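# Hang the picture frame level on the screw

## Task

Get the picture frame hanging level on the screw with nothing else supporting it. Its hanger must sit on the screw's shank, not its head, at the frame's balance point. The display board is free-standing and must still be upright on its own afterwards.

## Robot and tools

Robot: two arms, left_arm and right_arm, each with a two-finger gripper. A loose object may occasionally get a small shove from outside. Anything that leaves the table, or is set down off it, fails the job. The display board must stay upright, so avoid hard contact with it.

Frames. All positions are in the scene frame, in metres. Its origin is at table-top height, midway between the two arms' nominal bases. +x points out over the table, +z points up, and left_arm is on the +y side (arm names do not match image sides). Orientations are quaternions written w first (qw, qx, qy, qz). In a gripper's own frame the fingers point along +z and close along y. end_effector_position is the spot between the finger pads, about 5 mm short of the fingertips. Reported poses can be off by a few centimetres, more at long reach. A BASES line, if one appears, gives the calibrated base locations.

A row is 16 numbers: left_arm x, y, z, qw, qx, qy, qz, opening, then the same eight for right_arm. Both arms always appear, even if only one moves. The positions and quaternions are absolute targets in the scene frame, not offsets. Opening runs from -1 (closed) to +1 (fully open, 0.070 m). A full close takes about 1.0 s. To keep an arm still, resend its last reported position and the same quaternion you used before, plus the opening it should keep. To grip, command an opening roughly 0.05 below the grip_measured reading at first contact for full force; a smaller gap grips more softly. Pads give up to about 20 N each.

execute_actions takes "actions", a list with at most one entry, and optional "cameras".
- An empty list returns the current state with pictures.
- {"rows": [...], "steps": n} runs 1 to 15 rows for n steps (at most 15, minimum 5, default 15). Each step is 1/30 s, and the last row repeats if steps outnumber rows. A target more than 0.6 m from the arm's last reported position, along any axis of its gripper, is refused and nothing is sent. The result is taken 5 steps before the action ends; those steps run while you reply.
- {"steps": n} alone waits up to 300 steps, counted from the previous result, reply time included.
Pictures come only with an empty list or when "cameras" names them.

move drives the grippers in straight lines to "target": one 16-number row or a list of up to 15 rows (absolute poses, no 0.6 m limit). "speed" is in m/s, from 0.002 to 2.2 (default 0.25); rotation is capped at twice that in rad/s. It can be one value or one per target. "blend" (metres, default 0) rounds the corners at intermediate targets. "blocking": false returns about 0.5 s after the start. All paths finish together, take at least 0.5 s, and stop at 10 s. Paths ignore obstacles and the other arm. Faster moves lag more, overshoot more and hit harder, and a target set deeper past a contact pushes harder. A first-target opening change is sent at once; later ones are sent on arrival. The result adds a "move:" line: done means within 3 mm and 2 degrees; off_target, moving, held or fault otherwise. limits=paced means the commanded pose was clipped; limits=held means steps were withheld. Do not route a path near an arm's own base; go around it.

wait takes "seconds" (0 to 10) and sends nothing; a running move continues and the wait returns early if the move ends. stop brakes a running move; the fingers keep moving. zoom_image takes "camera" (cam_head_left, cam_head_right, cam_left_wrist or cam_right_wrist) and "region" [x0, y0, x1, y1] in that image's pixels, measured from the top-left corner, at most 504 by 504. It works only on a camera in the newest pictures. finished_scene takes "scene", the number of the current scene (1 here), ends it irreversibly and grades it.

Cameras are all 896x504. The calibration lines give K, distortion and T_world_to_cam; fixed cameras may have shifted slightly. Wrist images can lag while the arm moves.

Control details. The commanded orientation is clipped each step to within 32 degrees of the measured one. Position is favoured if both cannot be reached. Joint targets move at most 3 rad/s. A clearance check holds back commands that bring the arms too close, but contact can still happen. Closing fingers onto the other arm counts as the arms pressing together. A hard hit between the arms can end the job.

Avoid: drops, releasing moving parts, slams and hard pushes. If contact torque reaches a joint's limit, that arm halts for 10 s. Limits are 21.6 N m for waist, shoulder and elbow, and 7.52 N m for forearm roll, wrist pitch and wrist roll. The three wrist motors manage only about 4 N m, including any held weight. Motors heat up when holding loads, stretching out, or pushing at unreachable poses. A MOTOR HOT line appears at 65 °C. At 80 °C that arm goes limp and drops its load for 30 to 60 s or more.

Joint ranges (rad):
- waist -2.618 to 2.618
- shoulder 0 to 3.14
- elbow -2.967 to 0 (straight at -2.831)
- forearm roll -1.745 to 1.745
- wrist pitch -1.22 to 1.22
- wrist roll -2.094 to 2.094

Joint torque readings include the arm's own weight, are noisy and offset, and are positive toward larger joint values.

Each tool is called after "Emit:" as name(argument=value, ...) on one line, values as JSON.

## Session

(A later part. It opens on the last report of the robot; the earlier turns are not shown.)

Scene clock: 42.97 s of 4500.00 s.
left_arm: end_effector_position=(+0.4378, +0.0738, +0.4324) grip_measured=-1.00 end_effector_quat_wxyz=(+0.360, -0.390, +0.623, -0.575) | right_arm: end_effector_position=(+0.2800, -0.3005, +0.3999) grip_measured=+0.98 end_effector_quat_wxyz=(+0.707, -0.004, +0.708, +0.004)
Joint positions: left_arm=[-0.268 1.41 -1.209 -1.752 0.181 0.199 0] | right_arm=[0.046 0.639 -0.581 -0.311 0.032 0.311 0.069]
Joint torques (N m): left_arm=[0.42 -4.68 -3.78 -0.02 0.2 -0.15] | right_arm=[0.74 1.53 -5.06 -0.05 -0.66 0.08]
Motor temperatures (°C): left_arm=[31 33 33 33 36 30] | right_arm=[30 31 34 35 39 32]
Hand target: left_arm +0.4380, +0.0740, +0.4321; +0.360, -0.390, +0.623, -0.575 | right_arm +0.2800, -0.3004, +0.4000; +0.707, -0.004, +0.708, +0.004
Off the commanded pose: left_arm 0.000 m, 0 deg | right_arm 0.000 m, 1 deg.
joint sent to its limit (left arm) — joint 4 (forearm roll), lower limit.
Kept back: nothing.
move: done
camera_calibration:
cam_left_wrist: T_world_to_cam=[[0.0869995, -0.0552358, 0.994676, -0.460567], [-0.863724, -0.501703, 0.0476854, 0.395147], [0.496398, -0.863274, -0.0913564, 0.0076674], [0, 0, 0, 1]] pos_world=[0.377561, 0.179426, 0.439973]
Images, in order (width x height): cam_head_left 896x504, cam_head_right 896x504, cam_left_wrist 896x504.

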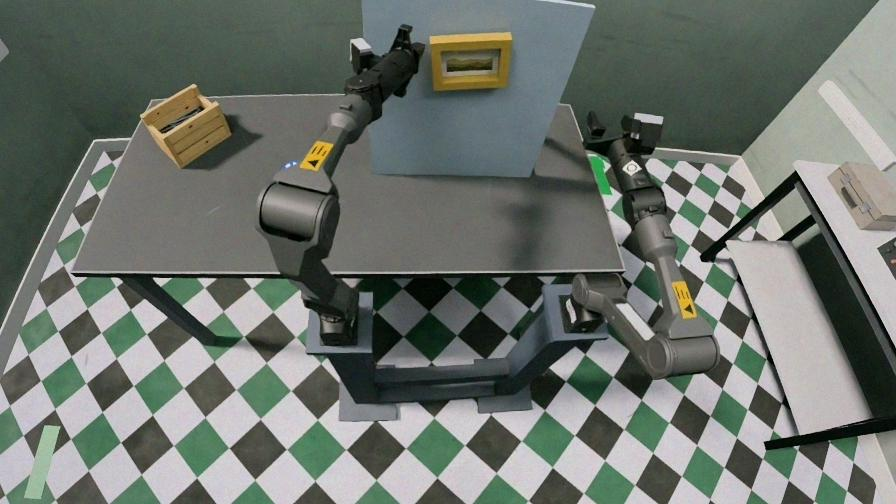

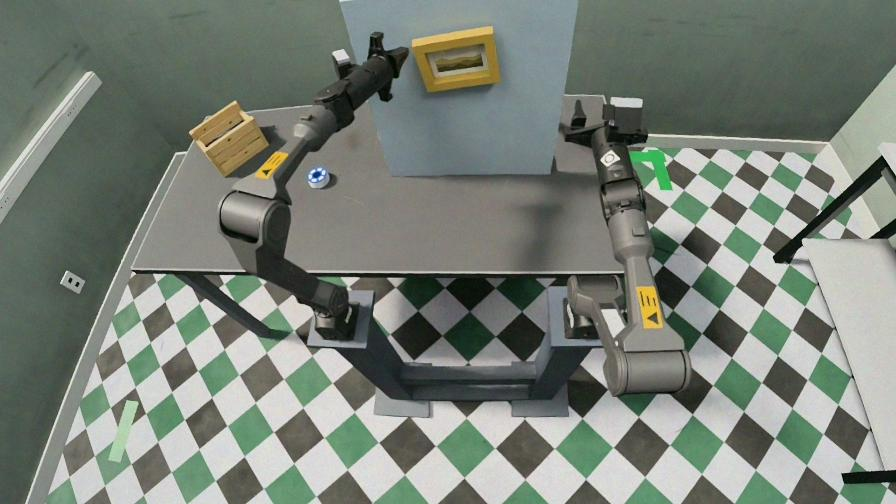

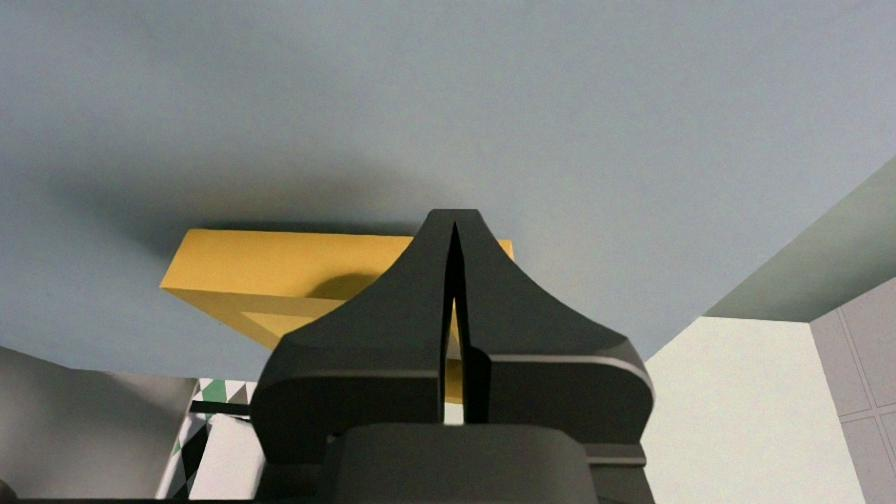

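Emit:
move(target=[0.438, 0.064, 0.438, 0.361, -0.390, 0.622, -0.576, -1, 0.28, -0.30, 0.40, 0.707, 0, 0.707, 0, 1], speed=0.03, cameras=["cam_left_wrist","cam_head_left","cam_head_right"])

Emit:
zoom_image(camera="cam_left_wrist", region=[250, 150, 550, 350])

Emit:
zoom_image(camera="cam_head_left", region=[400, 10, 530, 100])

Emit:
zoom_image(camera="cam_head_right", region=[380, 10, 510, 100])

Scene clock: 44.13 s of 4500.00 s.
left_arm: end_effector_position=(+0.4380, +0.0643, +0.4380) grip_measured=-1.00 end_effector_quat_wxyz=(+0.361, -0.390, +0.621, -0.575) | right_arm: end_effector_position=(+0.2800, -0.3005, +0.3998) grip_measured=+0.98 end_effector_quat_wxyz=(+0.707, -0.004, +0.708, +0.004)
Joint positions: left_arm=[-0.307 1.42 -1.239 -1.686 0.138 0.127 0] | right_arm=[0.048 0.639 -0.581 -0.372 0.033 0.372 0.069]
Joint torques (N m): left_arm=[-0.77 -4.46 -3.9 0.03 0.32 -0.1] | right_arm=[0.71 1.5 -5 -0.06 -0.64 0.08]
Motor temperatures (°C): left_arm=[31 32 33 33 36 30] | right_arm=[30 30 34 35 39 32]
Hand target: left_arm +0.4380, +0.0640, +0.4380; +0.361, -0.390, +0.622, -0.576 | right_arm +0.2800, -0.3004, +0.4000; +0.707, -0.004, +0.708, +0.004
Off the commanded pose: left_arm 0.000 m, 0 deg | right_arm 0.000 m, 1 deg.
Kept back: nothing.
move: done
camera_calibration:
cam_left_wrist: T_world_to_cam=[[0.0854297, -0.0532456, 0.99492, -0.46623], [-0.862658, -0.503587, 0.0471222, 0.390197], [0.49852, -0.862302, -0.0889541, -0.00225959], [0, 0, 0, 1]] pos_world=[0.377563, 0.169725, 0.445274]
Images, in order (width x height): cam_head_left 896x504, cam_head_right 896x504, cam_left_wrist 896x504.

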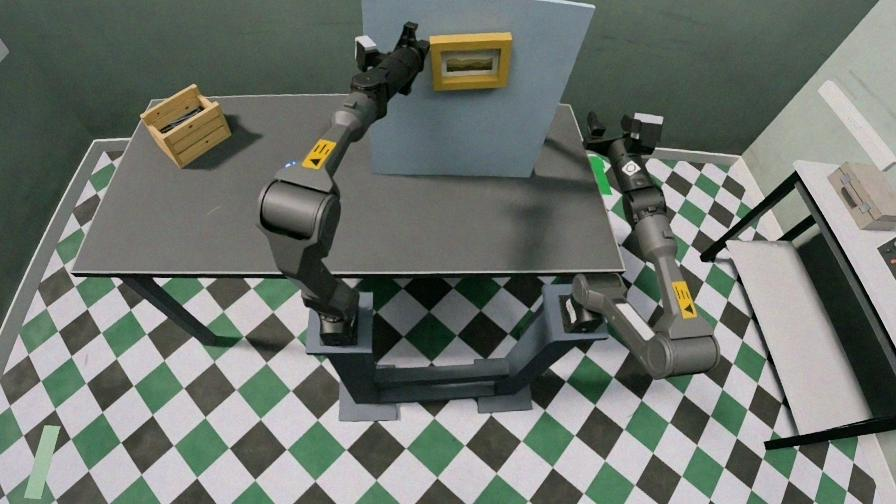

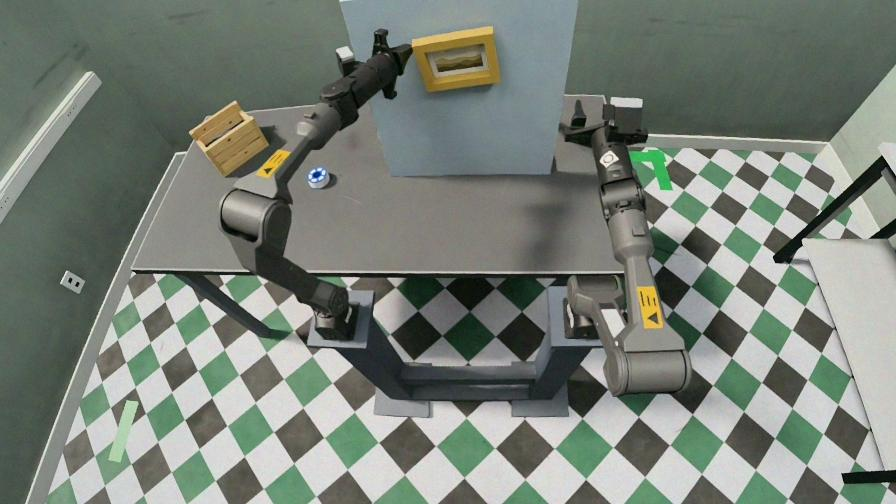

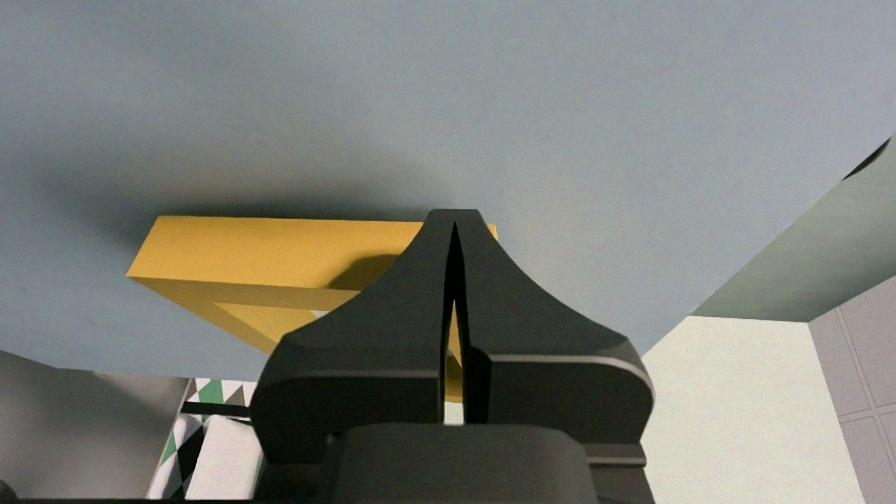

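Scaled by 1.680 from the camera's 896x504 image, which has a finer 1280x720 frame.

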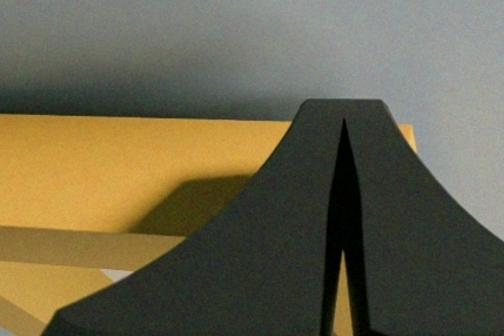

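Scaled by 3.877 from the camera's 896x504 image, which has a finer 1280x720 frame.

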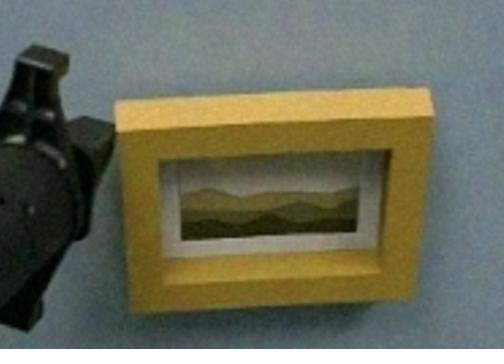

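Scaled by 3.877 from the camera's 896x504 image, which has a finer 1280x720 frame.

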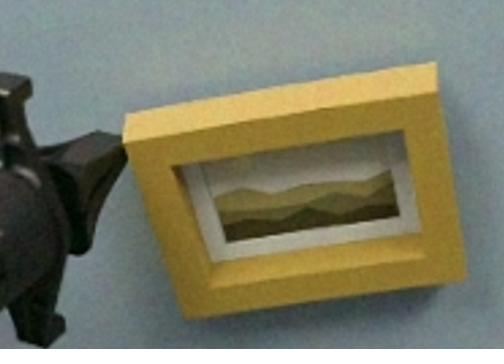

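Emit:
move(target=[0.438, 0.060, 0.4388, 0.361, -0.390, 0.622, -0.576, -1, 0.28, -0.30, 0.40, 0.707, 0, 0.707, 0, 1], speed=0.02, cameras=["cam_left_wrist","cam_head_left","cam_head_right"])

Emit:
zoom_image(camera="cam_left_wrist", region=[250, 150, 550, 350])

Emit:
zoom_image(camera="cam_head_left", region=[400, 10, 530, 100])

Emit:
zoom_image(camera="cam_head_right", region=[380, 10, 510, 100])

Scene clock: 45.30 s of 4500.00 s.
left_arm: end_effector_position=(+0.4372, +0.0576, +0.4386) grip_measured=-1.00 end_effector_quat_wxyz=(+0.359, -0.387, +0.623, -0.577) | right_arm: end_effector_position=(+0.2799, -0.3004, +0.4001) grip_measured=+0.98 end_effector_quat_wxyz=(+0.707, -0.004, +0.707, +0.004)
Joint positions: left_arm=[-0.325 1.426 -1.247 -1.676 0.128 0.116 0] | right_arm=[0.05 0.639 -0.581 -0.448 0.035 0.447 0.069]
Joint torques (N m): left_arm=[-0.17 -4.65 -3.78 0.03 -0.14 -0.1] | right_arm=[0.7 1.5 -4.99 -0.06 -0.62 0.09]
Motor temperatures (°C): left_arm=[31 32 33 33 36 30] | right_arm=[30 30 34 35 39 32]
Hand target: left_arm +0.4380, +0.0600, +0.4388; +0.361, -0.390, +0.622, -0.576 | right_arm +0.2800, -0.3004, +0.4000; +0.706, -0.004, +0.708, +0.004
Off the commanded pose: left_arm 0.003 m, 0 deg | right_arm 0.000 m, 1 deg.
Kept back: nothing.
move: done
camera_calibration:
cam_left_wrist: T_world_to_cam=[[0.0849631, -0.0544512, 0.994895, -0.466789], [-0.867153, -0.495827, 0.0469172, 0.387734], [0.490741, -0.866713, -0.0893445, -0.00381373], [0, 0, 0, 1]] pos_world=[0.377756, 0.163527, 0.445873]
Images, in order (width x height): cam_head_left 896x504, cam_head_right 896x504, cam_left_wrist 896x504.

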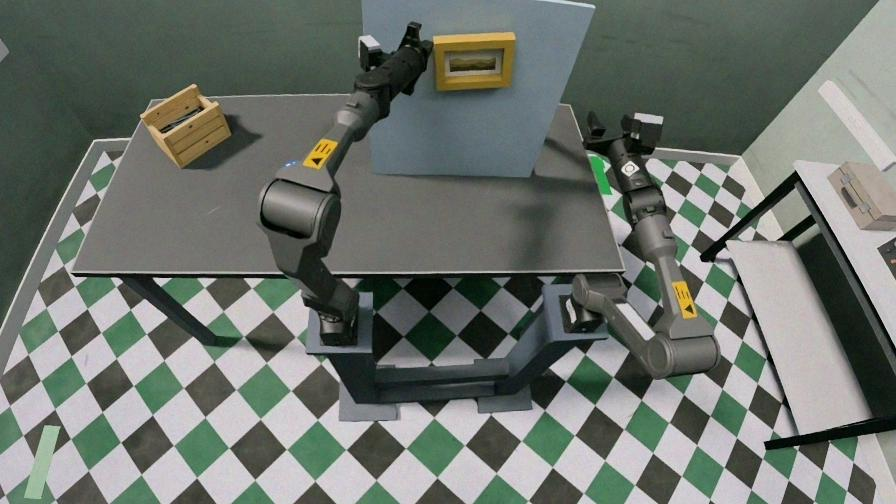

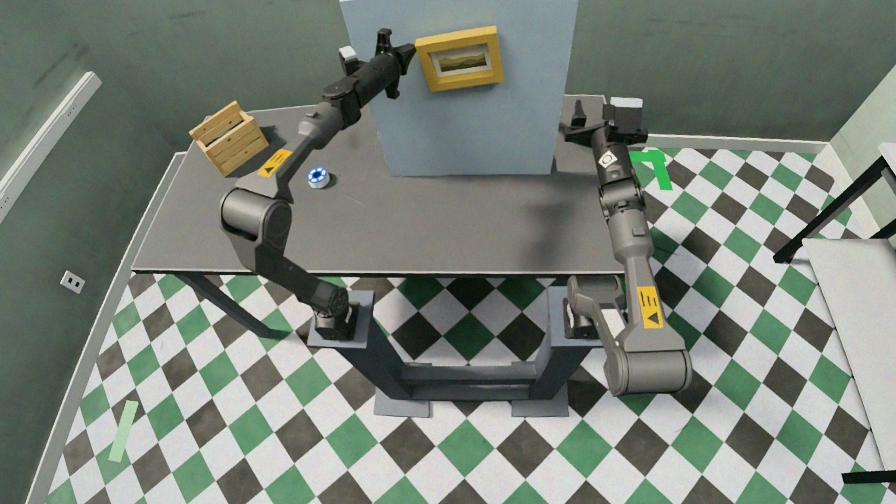

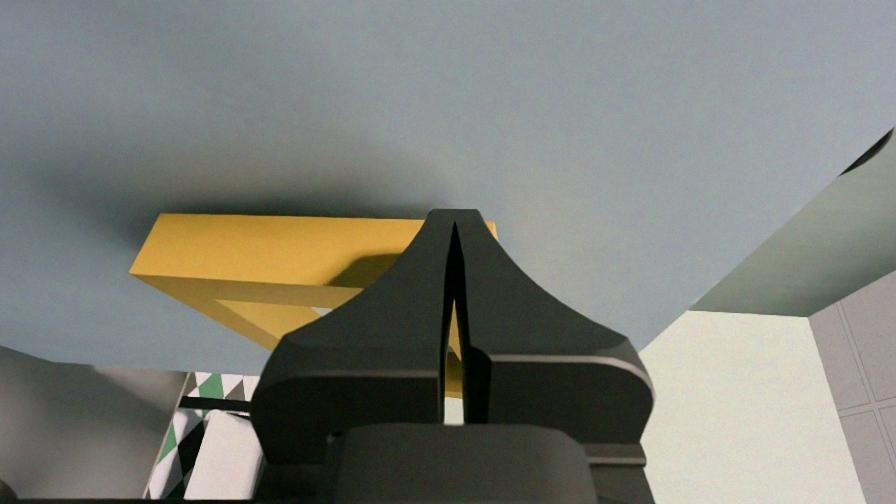

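Scaled by 1.680 from the camera's 896x504 image, which has a finer 1280x720 frame.

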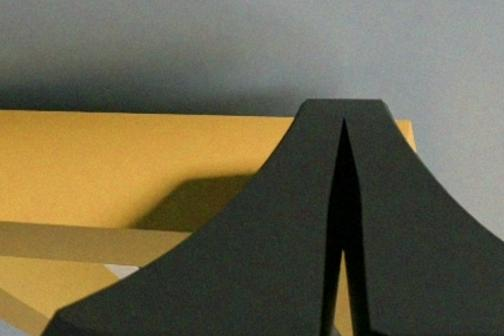

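Scaled by 3.877 from the camera's 896x504 image, which has a finer 1280x720 frame.

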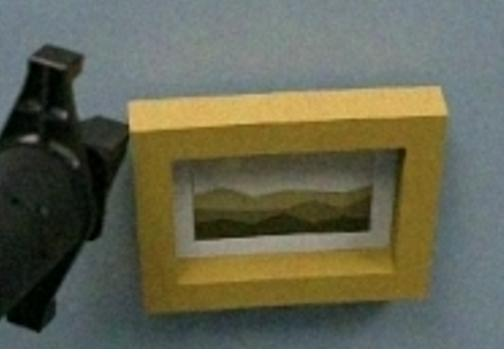

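Scaled by 3.877 from the camera's 896x504 image, which has a finer 1280x720 frame.

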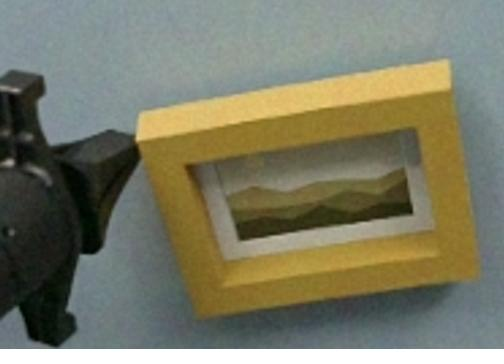

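Emit:
move(target=[0.436, 0.080, 0.4388, 0.361, -0.390, 0.622, -0.576, -1, 0.28, -0.30, 0.40, 0.707, 0, 0.707, 0, 1], speed=0.03, cameras=["cam_left_wrist","cam_head_left","cam_head_right"])

Emit:
zoom_image(camera="cam_head_left", region=[400, 10, 530, 100])

Emit:
zoom_image(camera="cam_head_right", region=[380, 10, 510, 100])

Scene clock: 46.50 s of 4500.00 s.
left_arm: end_effector_position=(+0.4361, +0.0803, +0.4391) grip_measured=-1.00 end_effector_quat_wxyz=(+0.361, -0.390, +0.621, -0.576) | right_arm: end_effector_position=(+0.2799, -0.3003, +0.3999) grip_measured=+0.98 end_effector_quat_wxyz=(+0.706, -0.004, +0.708, +0.004)
Joint positions: left_arm=[-0.245 1.398 -1.221 -1.627 0.2 0.073 0] | right_arm=[0.054 0.639 -0.581 -0.533 0.037 0.533 0.069]
Joint torques (N m): left_arm=[-0.76 -6.05 -3.25 -0.04 -0.06 -0.07] | right_arm=[0.68 1.52 -5.01 -0.07 -0.59 0.1]
Motor temperatures (°C): left_arm=[31 32 33 33 36 30] | right_arm=[30 30 34 35 39 32]
Hand target: left_arm +0.4360, +0.0800, +0.4388; +0.361, -0.390, +0.622, -0.576 | right_arm +0.2800, -0.3003, +0.4000; +0.706, -0.004, +0.708, +0.004
Off the commanded pose: left_arm 0.000 m, 0 deg | right_arm 0.000 m, 1 deg.
Kept back: nothing.
move: done
camera_calibration:
cam_left_wrist: T_world_to_cam=[[0.0846493, -0.0532744, 0.994986, -0.46595], [-0.863216, -0.502687, 0.0465236, 0.396964], [0.497688, -0.862825, -0.0885394, 0.0127488], [0, 0, 0, 1]] pos_world=[0.375763, 0.185725, 0.446274]
Images, in order (width x height): cam_head_left 896x504, cam_head_right 896x504, cam_left_wrist 896x504.

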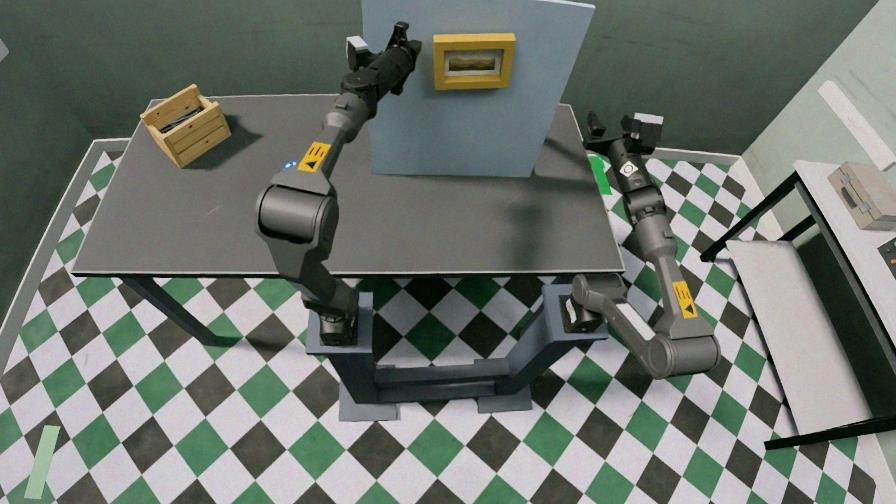

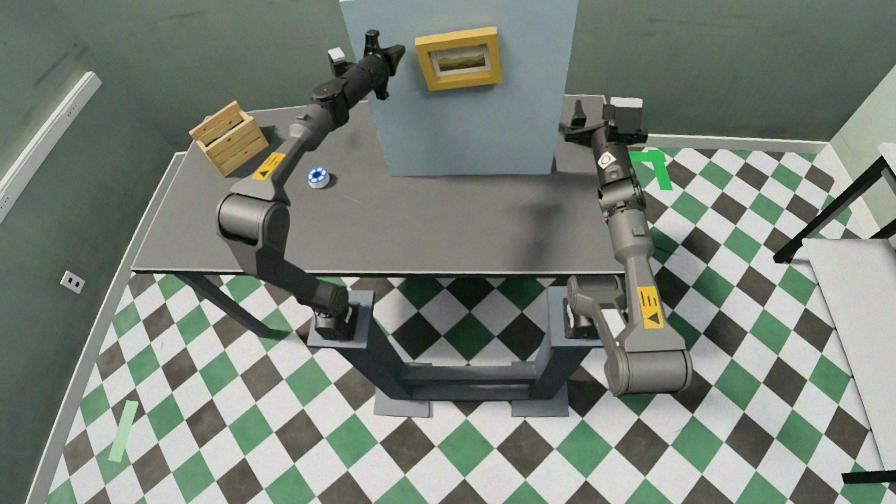

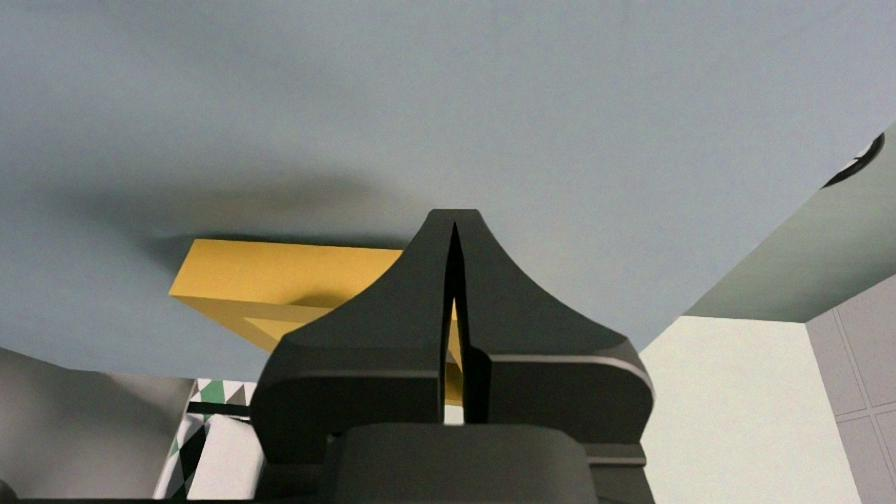

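Scaled by 3.877 from the camera's 896x504 image, which has a finer 1280x720 frame.

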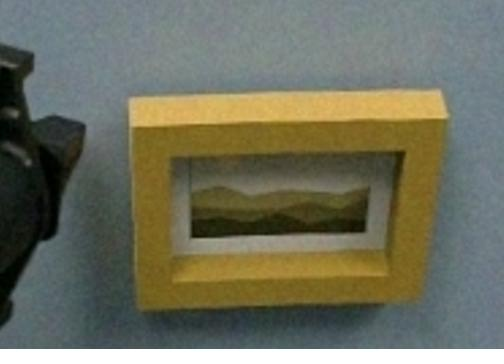

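Scaled by 3.877 from the camera's 896x504 image, which has a finer 1280x720 frame.

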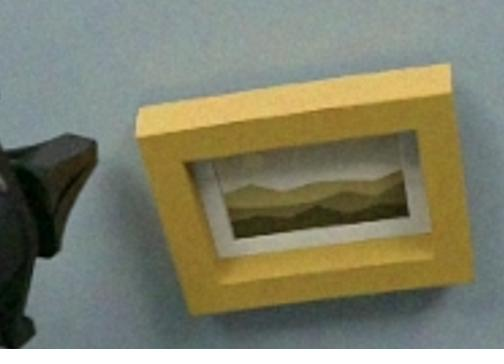

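Emit:
move(target=[[0.438, 0.060, 0.441, 0.361, -0.390, 0.622, -0.576, -1, 0.28, -0.30, 0.40, 0.707, 0, 0.707, 0, 1],[0.438, 0.052, 0.442, 0.361, -0.390, 0.622, -0.576, -1, 0.28, -0.30, 0.40, 0.707, 0, 0.707, 0, 1]], speed=[0.04,0.015], cameras=["cam_left_wrist","cam_head_left","cam_head_right"])

Emit:
zoom_image(camera="cam_head_left", region=[400, 10, 530, 100])

Emit:
zoom_image(camera="cam_head_right", region=[380, 10, 510, 100])

Emit:
move(target=[0.436, 0.080, 0.4388, 0.361, -0.390, 0.622, -0.576, -1, 0.28, -0.30, 0.40, 0.707, 0, 0.707, 0, 1], speed=0.03, cameras=["cam_left_wrist","cam_head_left","cam_head_right"])

Emit:
zoom_image(camera="cam_head_left", region=[400, 10, 530, 100])

Emit:
zoom_image(camera="cam_head_right", region=[380, 10, 510, 100])

Scene clock: 49.23 s of 4500.00 s.
left_arm: end_effector_position=(+0.4373, +0.0503, +0.4417) grip_measured=-1.00 end_effector_quat_wxyz=(+0.359, -0.388, +0.623, -0.577) | right_arm: end_effector_position=(+0.2799, -0.3004, +0.4001) grip_measured=+0.98 end_effector_quat_wxyz=(+0.706, -0.004, +0.708, +0.003)
Joint positions: left_arm=[-0.354 1.434 -1.269 -1.578 0.097 0.014 0] | right_arm=[0.062 0.639 -0.582 -0.711 0.044 0.709 0.069]
Joint torques (N m): left_arm=[-1.65 -4.66 -3.64 0.11 0.15 -0.14] | right_arm=[0.64 1.53 -4.98 -0.08 -0.51 0.1]
Motor temperatures (°C): left_arm=[31 32 33 33 36 30] | right_arm=[30 30 34 35 39 32]
Hand target: left_arm +0.4380, +0.0520, +0.4420; +0.361, -0.390, +0.622, -0.576 | right_arm +0.2800, -0.3003, +0.4000; +0.706, -0.003, +0.708, +0.003
Off the commanded pose: left_arm 0.002 m, 0 deg | right_arm 0.000 m, 1 deg.
Kept back: nothing.
move: done
camera_calibration:
cam_left_wrist: T_world_to_cam=[[0.0857148, -0.0538196, 0.994865, -0.470631], [-0.866178, -0.497453, 0.0477166, 0.38341], [0.49233, -0.86582, -0.0892564, -0.0105948], [0, 0, 0, 1]] pos_world=[0.377658, 0.156226, 0.448974]
Images, in order (width x height): cam_head_left 896x504, cam_head_right 896x504, cam_left_wrist 896x504.

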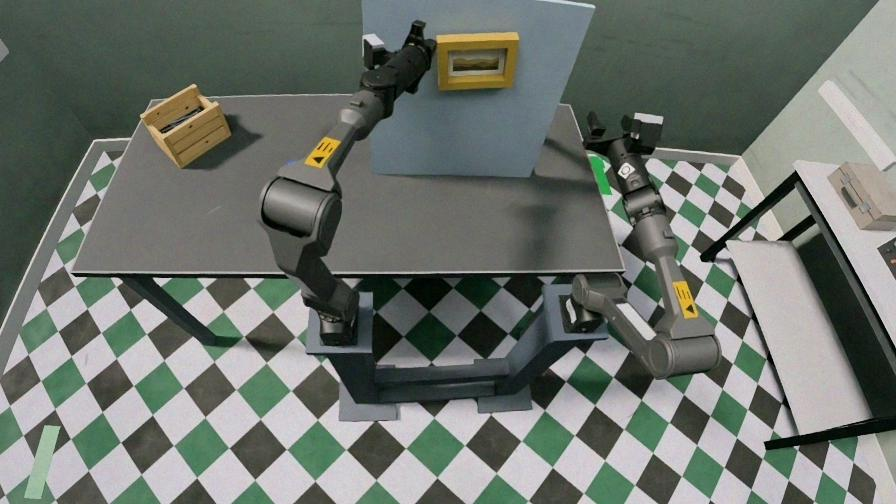

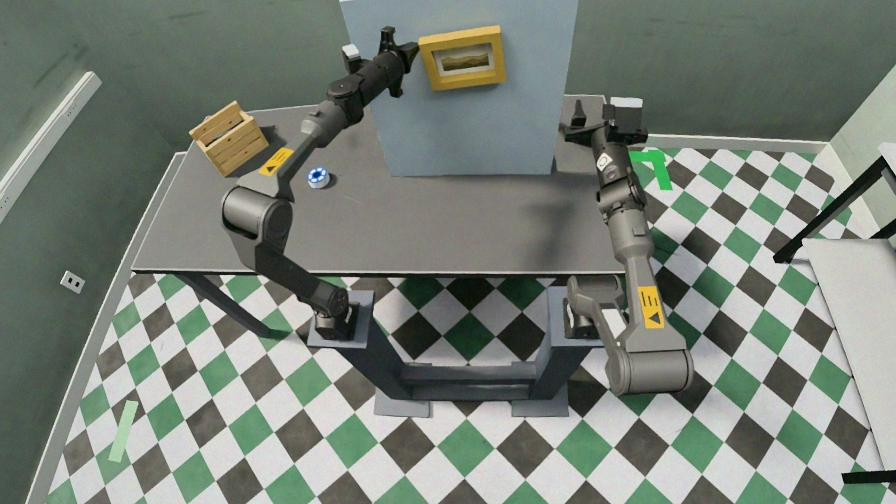

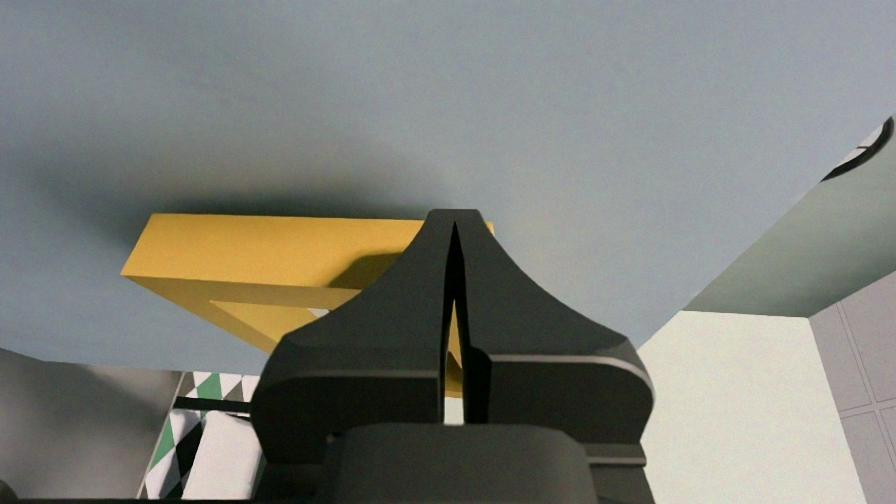

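Scaled by 3.877 from the camera's 896x504 image, which has a finer 1280x720 frame.

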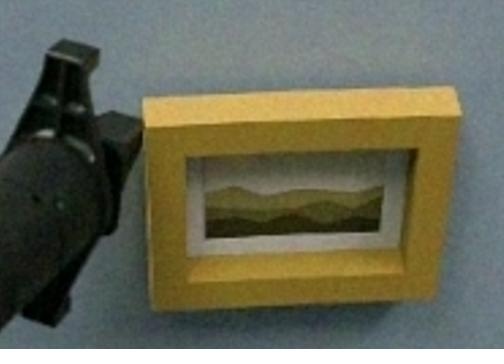

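Scaled by 3.877 from the camera's 896x504 image, which has a finer 1280x720 frame.

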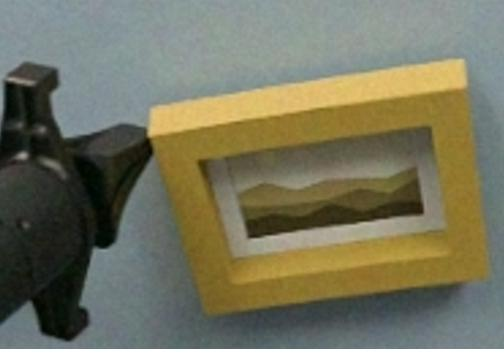

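Scene clock: 50.40 s of 4500.00 s.
left_arm: end_effector_position=(+0.4360, +0.0803, +0.4389) grip_measured=-1.00 end_effector_quat_wxyz=(+0.361, -0.390, +0.622, -0.576) | right_arm: end_effector_position=(+0.2799, -0.3004, +0.4000) grip_measured=+0.98 end_effector_quat_wxyz=(+0.706, -0.003, +0.708, +0.003)
Joint positions: left_arm=[-0.245 1.398 -1.221 -1.627 0.2 0.073 0] | right_arm=[0.07 0.639 -0.582 -0.856 0.051 0.856 0.069]
Joint torques (N m): left_arm=[-0.56 -6.07 -3.13 -0.24 -0.12 0.08] | right_arm=[0.64 1.49 -5.01 -0.09 -0.43 0.09]
Motor temperatures (°C): left_arm=[31 32 33 33 36 30] | right_arm=[30 30 34 35 39 32]
Hand target: left_arm +0.4360, +0.0800, +0.4388; +0.361, -0.390, +0.622, -0.576 | right_arm +0.2800, -0.3003, +0.4001; +0.706, -0.003, +0.708, +0.003
Off the commanded pose: left_arm 0.000 m, 0 deg | right_arm 0.000 m, 0 deg.
Kept back: nothing.
move: done
camera_calibration:
cam_left_wrist: T_world_to_cam=[[0.0850193, -0.0535301, 0.99494, -0.465913], [-0.863234, -0.502637, 0.0467218, 0.396791], [0.497592, -0.862839, -0.0889428, 0.0130082], [0, 0, 0, 1]] pos_world=[0.375663, 0.185725, 0.446174]
Images, in order (width x height): cam_head_left 896x504, cam_head_right 896x504, cam_left_wrist 896x504.

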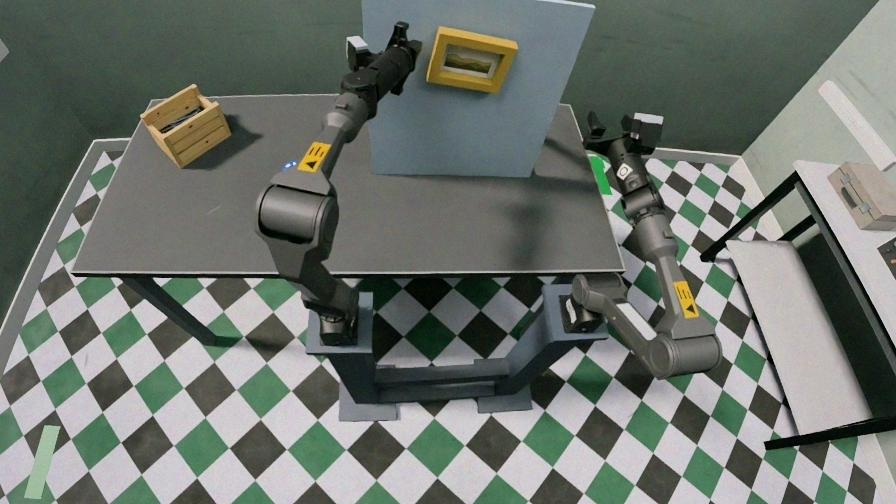

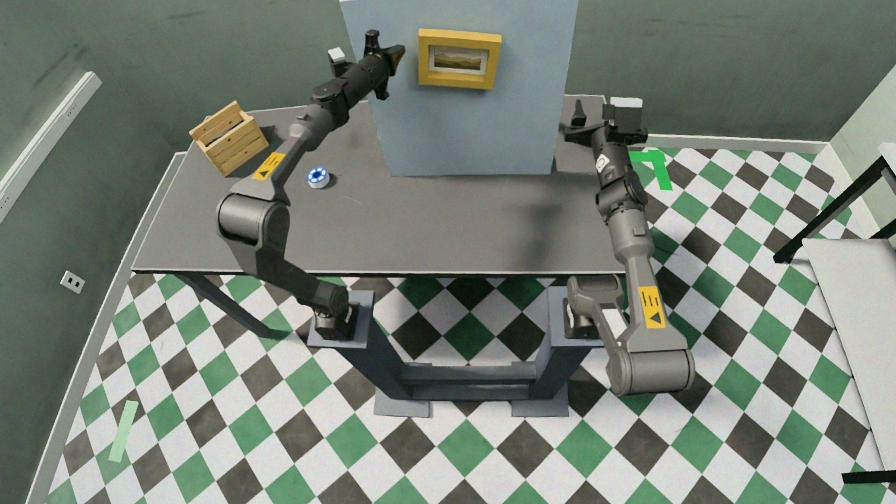

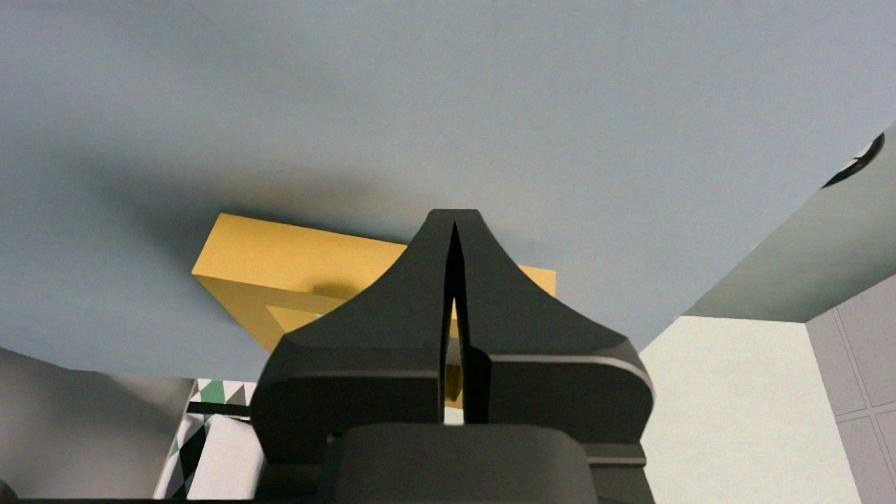

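Scaled by 3.877 from the camera's 896x504 image, which has a finer 1280x720 frame.

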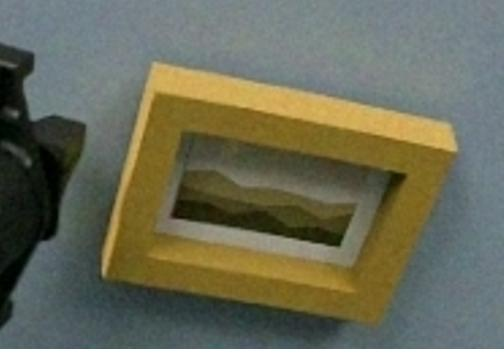

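Scaled by 3.877 from the camera's 896x504 image, which has a finer 1280x720 frame.

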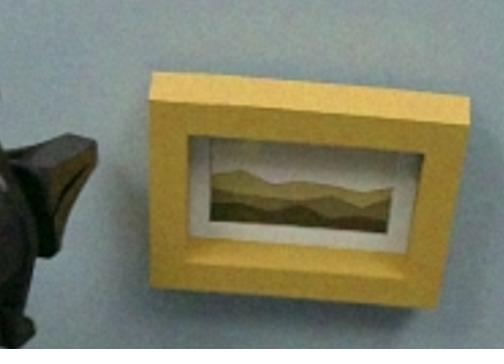

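Emit:
move(target=[[0.436, 0.10, 0.4388, 0.361, -0.390, 0.622, -0.576, -1, 0.38, -0.24, 0.44, 0.361, 0.390, 0.622, 0.576, -1],[0.436, 0.10, 0.4388, 0.361, -0.390, 0.622, -0.576, -1, 0.43, -0.18, 0.44, 0.361, 0.390, 0.622, 0.576, -1]], speed=0.15, cameras=["cam_right_wrist","cam_head_left","cam_head_right"])

Emit:
zoom_image(camera="cam_head_left", region=[420, 10, 550, 100])

Emit:
zoom_image(camera="cam_head_right", region=[400, 10, 530, 100])

Scene clock: 57.43 s of 4500.00 s.
left_arm: end_effector_position=(+0.4360, +0.0999, +0.4390) grip_measured=-1.00 end_effector_quat_wxyz=(+0.361, -0.390, +0.622, -0.576) | right_arm: end_effector_position=(+0.4306, -0.1799, +0.4398) grip_measured=-1.00 end_effector_quat_wxyz=(+0.361, +0.390, +0.622, +0.576)
Joint positions: left_arm=[-0.165 1.383 -1.207 -1.603 0.28 0.056 0] | right_arm=[0.15 1.328 -1.161 1.566 0.323 -0.02 0]
Joint torques (N m): left_arm=[0.14 -6.26 -2.91 -0.08 0.05 -0.13] | right_arm=[-0.45 -5.27 -3.99 0.14 0.11 0.01]
Motor temperatures (°C): left_arm=[31 32 33 33 36 30] | right_arm=[30 30 34 35 39 32]
Hand target: left_arm +0.4360, +0.1000, +0.4388; +0.361, -0.390, +0.622, -0.576 | right_arm +0.4300, -0.1800, +0.4400; +0.361, +0.390, +0.622, +0.576
Off the commanded pose: left_arm 0.000 m, 0 deg | right_arm 0.001 m, 0 deg.
Kept back: nothing.
move: done
camera_calibration:
cam_right_wrist: T_world_to_cam=[[-0.095432, -0.00258478, -0.995433, 0.479054], [-0.889641, 0.448845, 0.0841243, 0.420493], [0.446578, 0.893606, -0.0451337, 0.106626], [0, 0, 0, 1]] pos_world=[0.372188, -0.28278, 0.446305]
Images, in order (width x height): cam_head_left 896x504, cam_head_right 896x504, cam_right_wrist 896x504.

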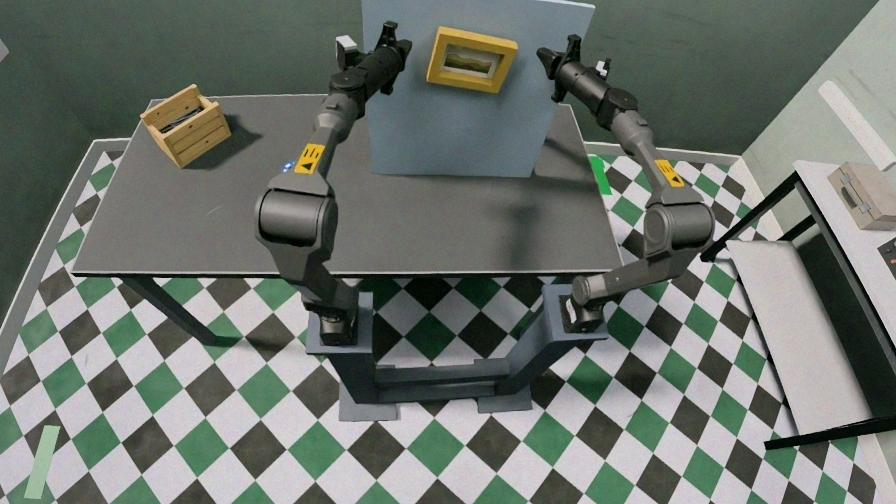

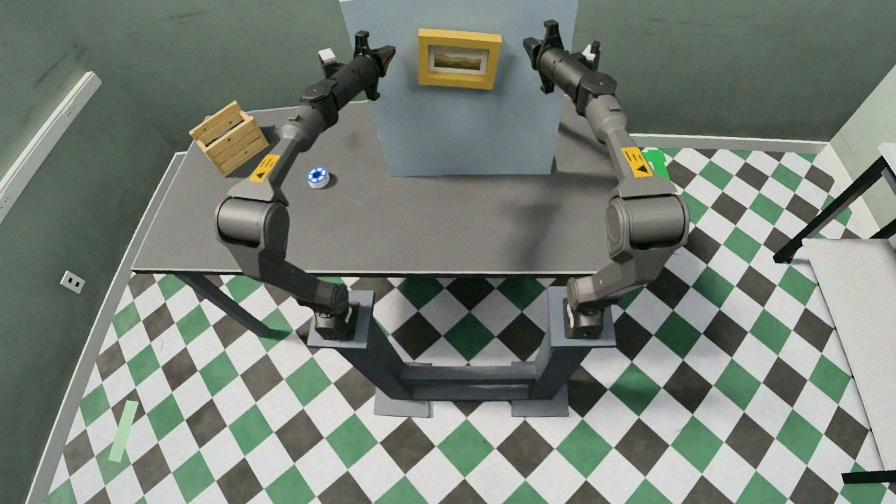

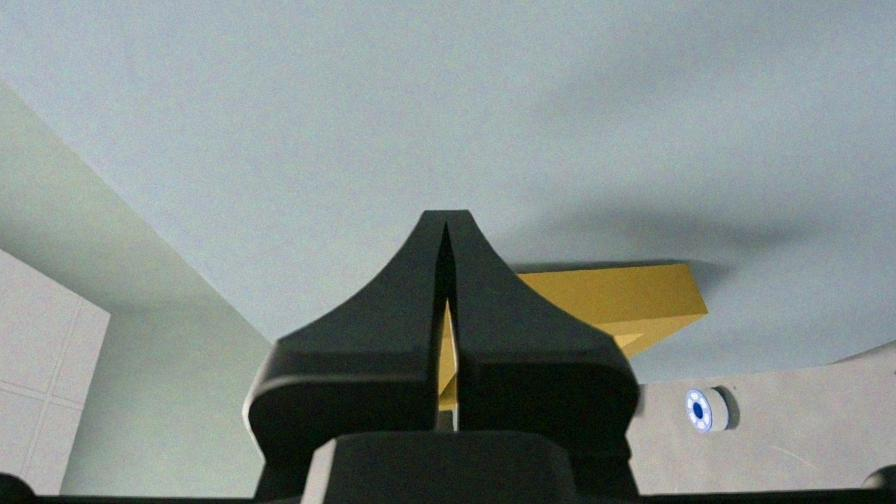

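Scaled by 3.877 from the camera's 896x504 image, which has a finer 1280x720 frame.

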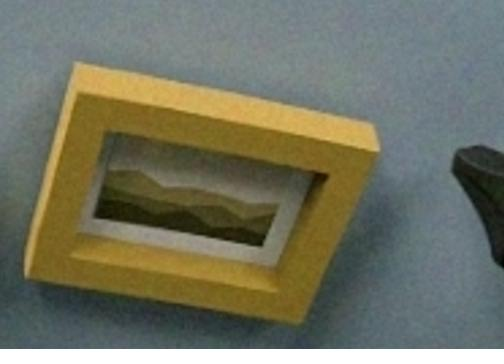

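Scaled by 3.877 from the camera's 896x504 image, which has a finer 1280x720 frame.

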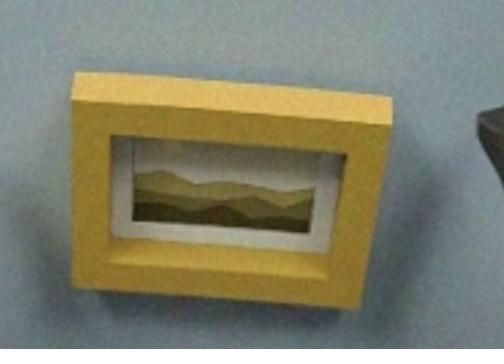

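Emit:
move(target=[0.436, 0.10, 0.4388, 0.361, -0.390, 0.622, -0.576, -1, 0.434, -0.158, 0.44, 0.361, 0.390, 0.622, 0.576, -1], speed=0.06, cameras=["cam_right_wrist","cam_head_left","cam_head_right"])

Emit:
zoom_image(camera="cam_head_left", region=[420, 10, 550, 100])

Emit:
zoom_image(camera="cam_head_right", region=[400, 10, 530, 100])

Emit:
zoom_image(camera="cam_right_wrist", region=[300, 150, 700, 350])

Scene clock: 58.53 s of 4500.00 s.
left_arm: end_effector_position=(+0.4360, +0.0999, +0.4390) grip_measured=-1.00 end_effector_quat_wxyz=(+0.361, -0.390, +0.622, -0.576) | right_arm: end_effector_position=(+0.4340, -0.1577, +0.4400) grip_measured=-1.00 end_effector_quat_wxyz=(+0.361, +0.390, +0.622, +0.576)
Joint positions: left_arm=[-0.165 1.383 -1.207 -1.603 0.28 0.056 0] | right_arm=[0.244 1.354 -1.184 1.584 0.23 -0.031 0]
Joint torques (N m): left_arm=[-0.23 -6.14 -3.06 -0.12 -0.09 -0.11] | right_arm=[-0.52 -4.14 -4.79 0.16 0.13 -0.18]
Motor temperatures (°C): left_arm=[31 32 33 33 36 30] | right_arm=[30 30 34 35 39 32]
Hand target: left_arm +0.4360, +0.1000, +0.4388; +0.361, -0.390, +0.622, -0.576 | right_arm +0.4340, -0.1580, +0.4400; +0.361, +0.390, +0.622, +0.576
Off the commanded pose: left_arm 0.000 m, 0 deg | right_arm 0.000 m, 0 deg.
Kept back: nothing.
move: done
camera_calibration:
cam_right_wrist: T_world_to_cam=[[-0.0952007, -0.00244735, -0.995455, 0.479504], [-0.890025, 0.448103, 0.0840162, 0.413676], [0.445861, 0.893978, -0.0448379, 0.0855538], [0, 0, 0, 1]] pos_world=[0.375686, -0.260679, 0.446406]
Images, in order (width x height): cam_head_left 896x504, cam_head_right 896x504, cam_right_wrist 896x504.

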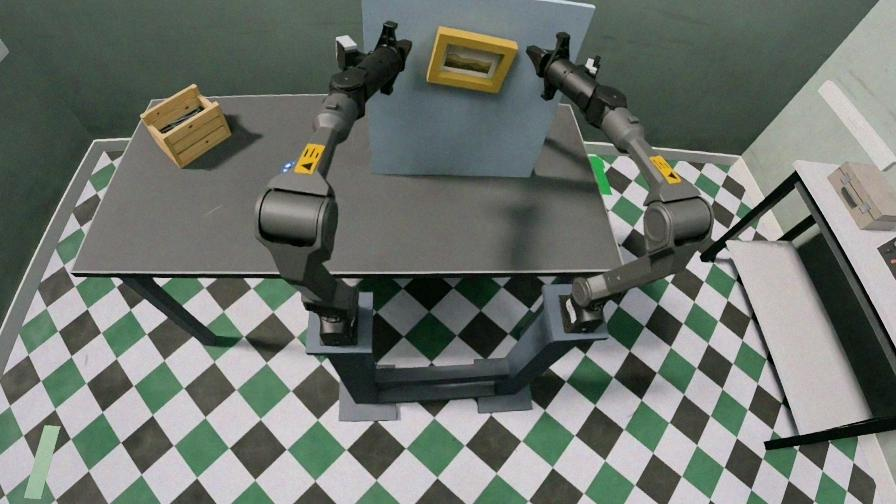

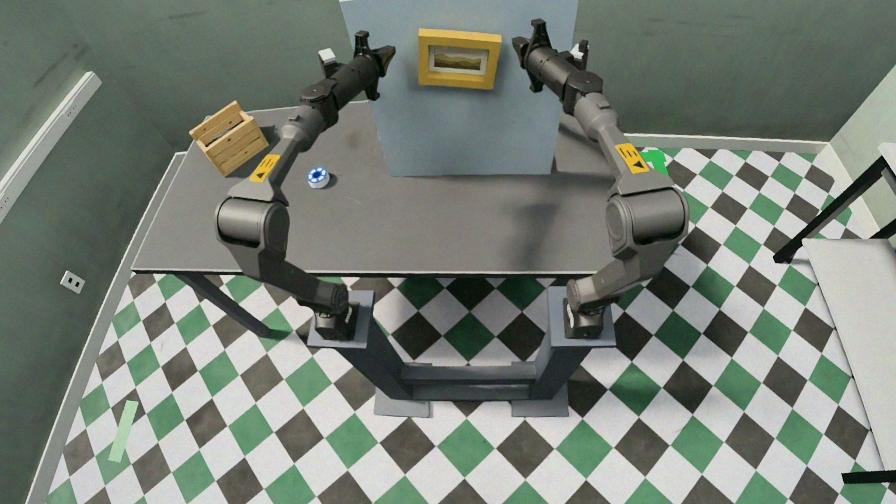

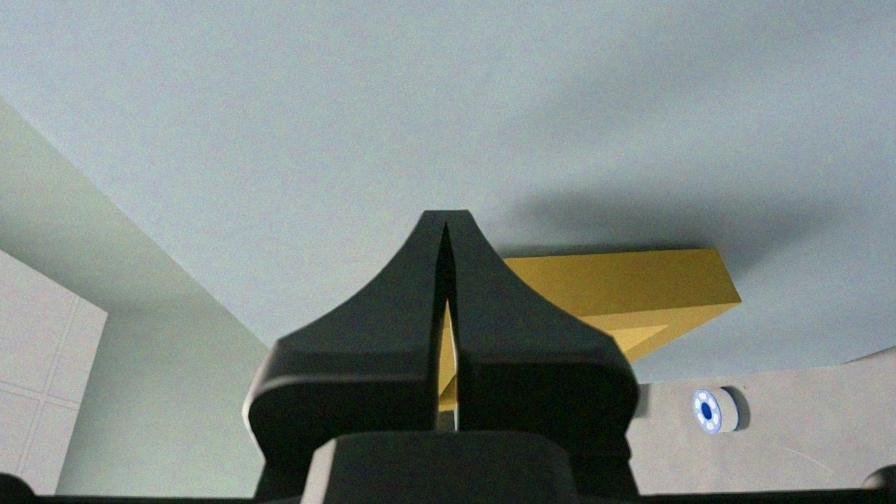

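Scaled by 3.877 from the camera's 896x504 image, which has a finer 1280x720 frame.

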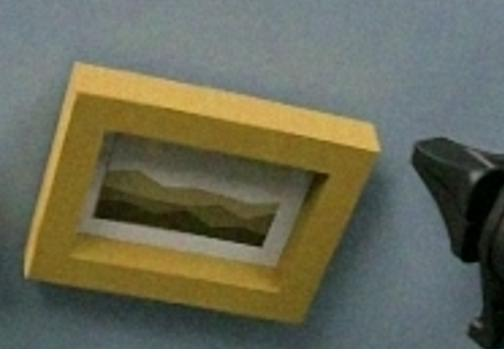

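Scaled by 3.877 from the camera's 896x504 image, which has a finer 1280x720 frame.

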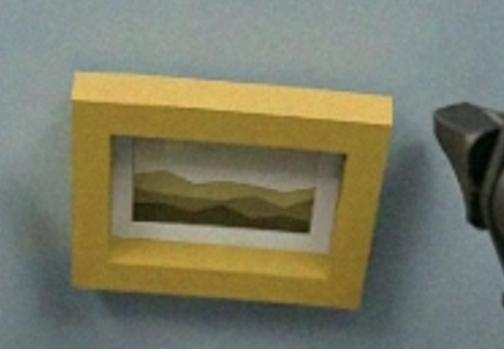

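Scaled by 1.260 from the camera's 896x504 image, which has a finer 1280x720 frame.

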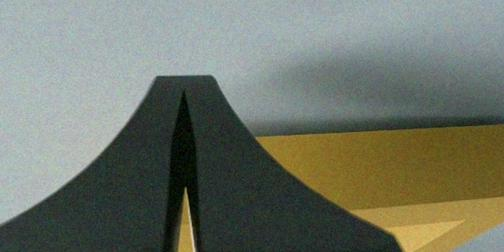

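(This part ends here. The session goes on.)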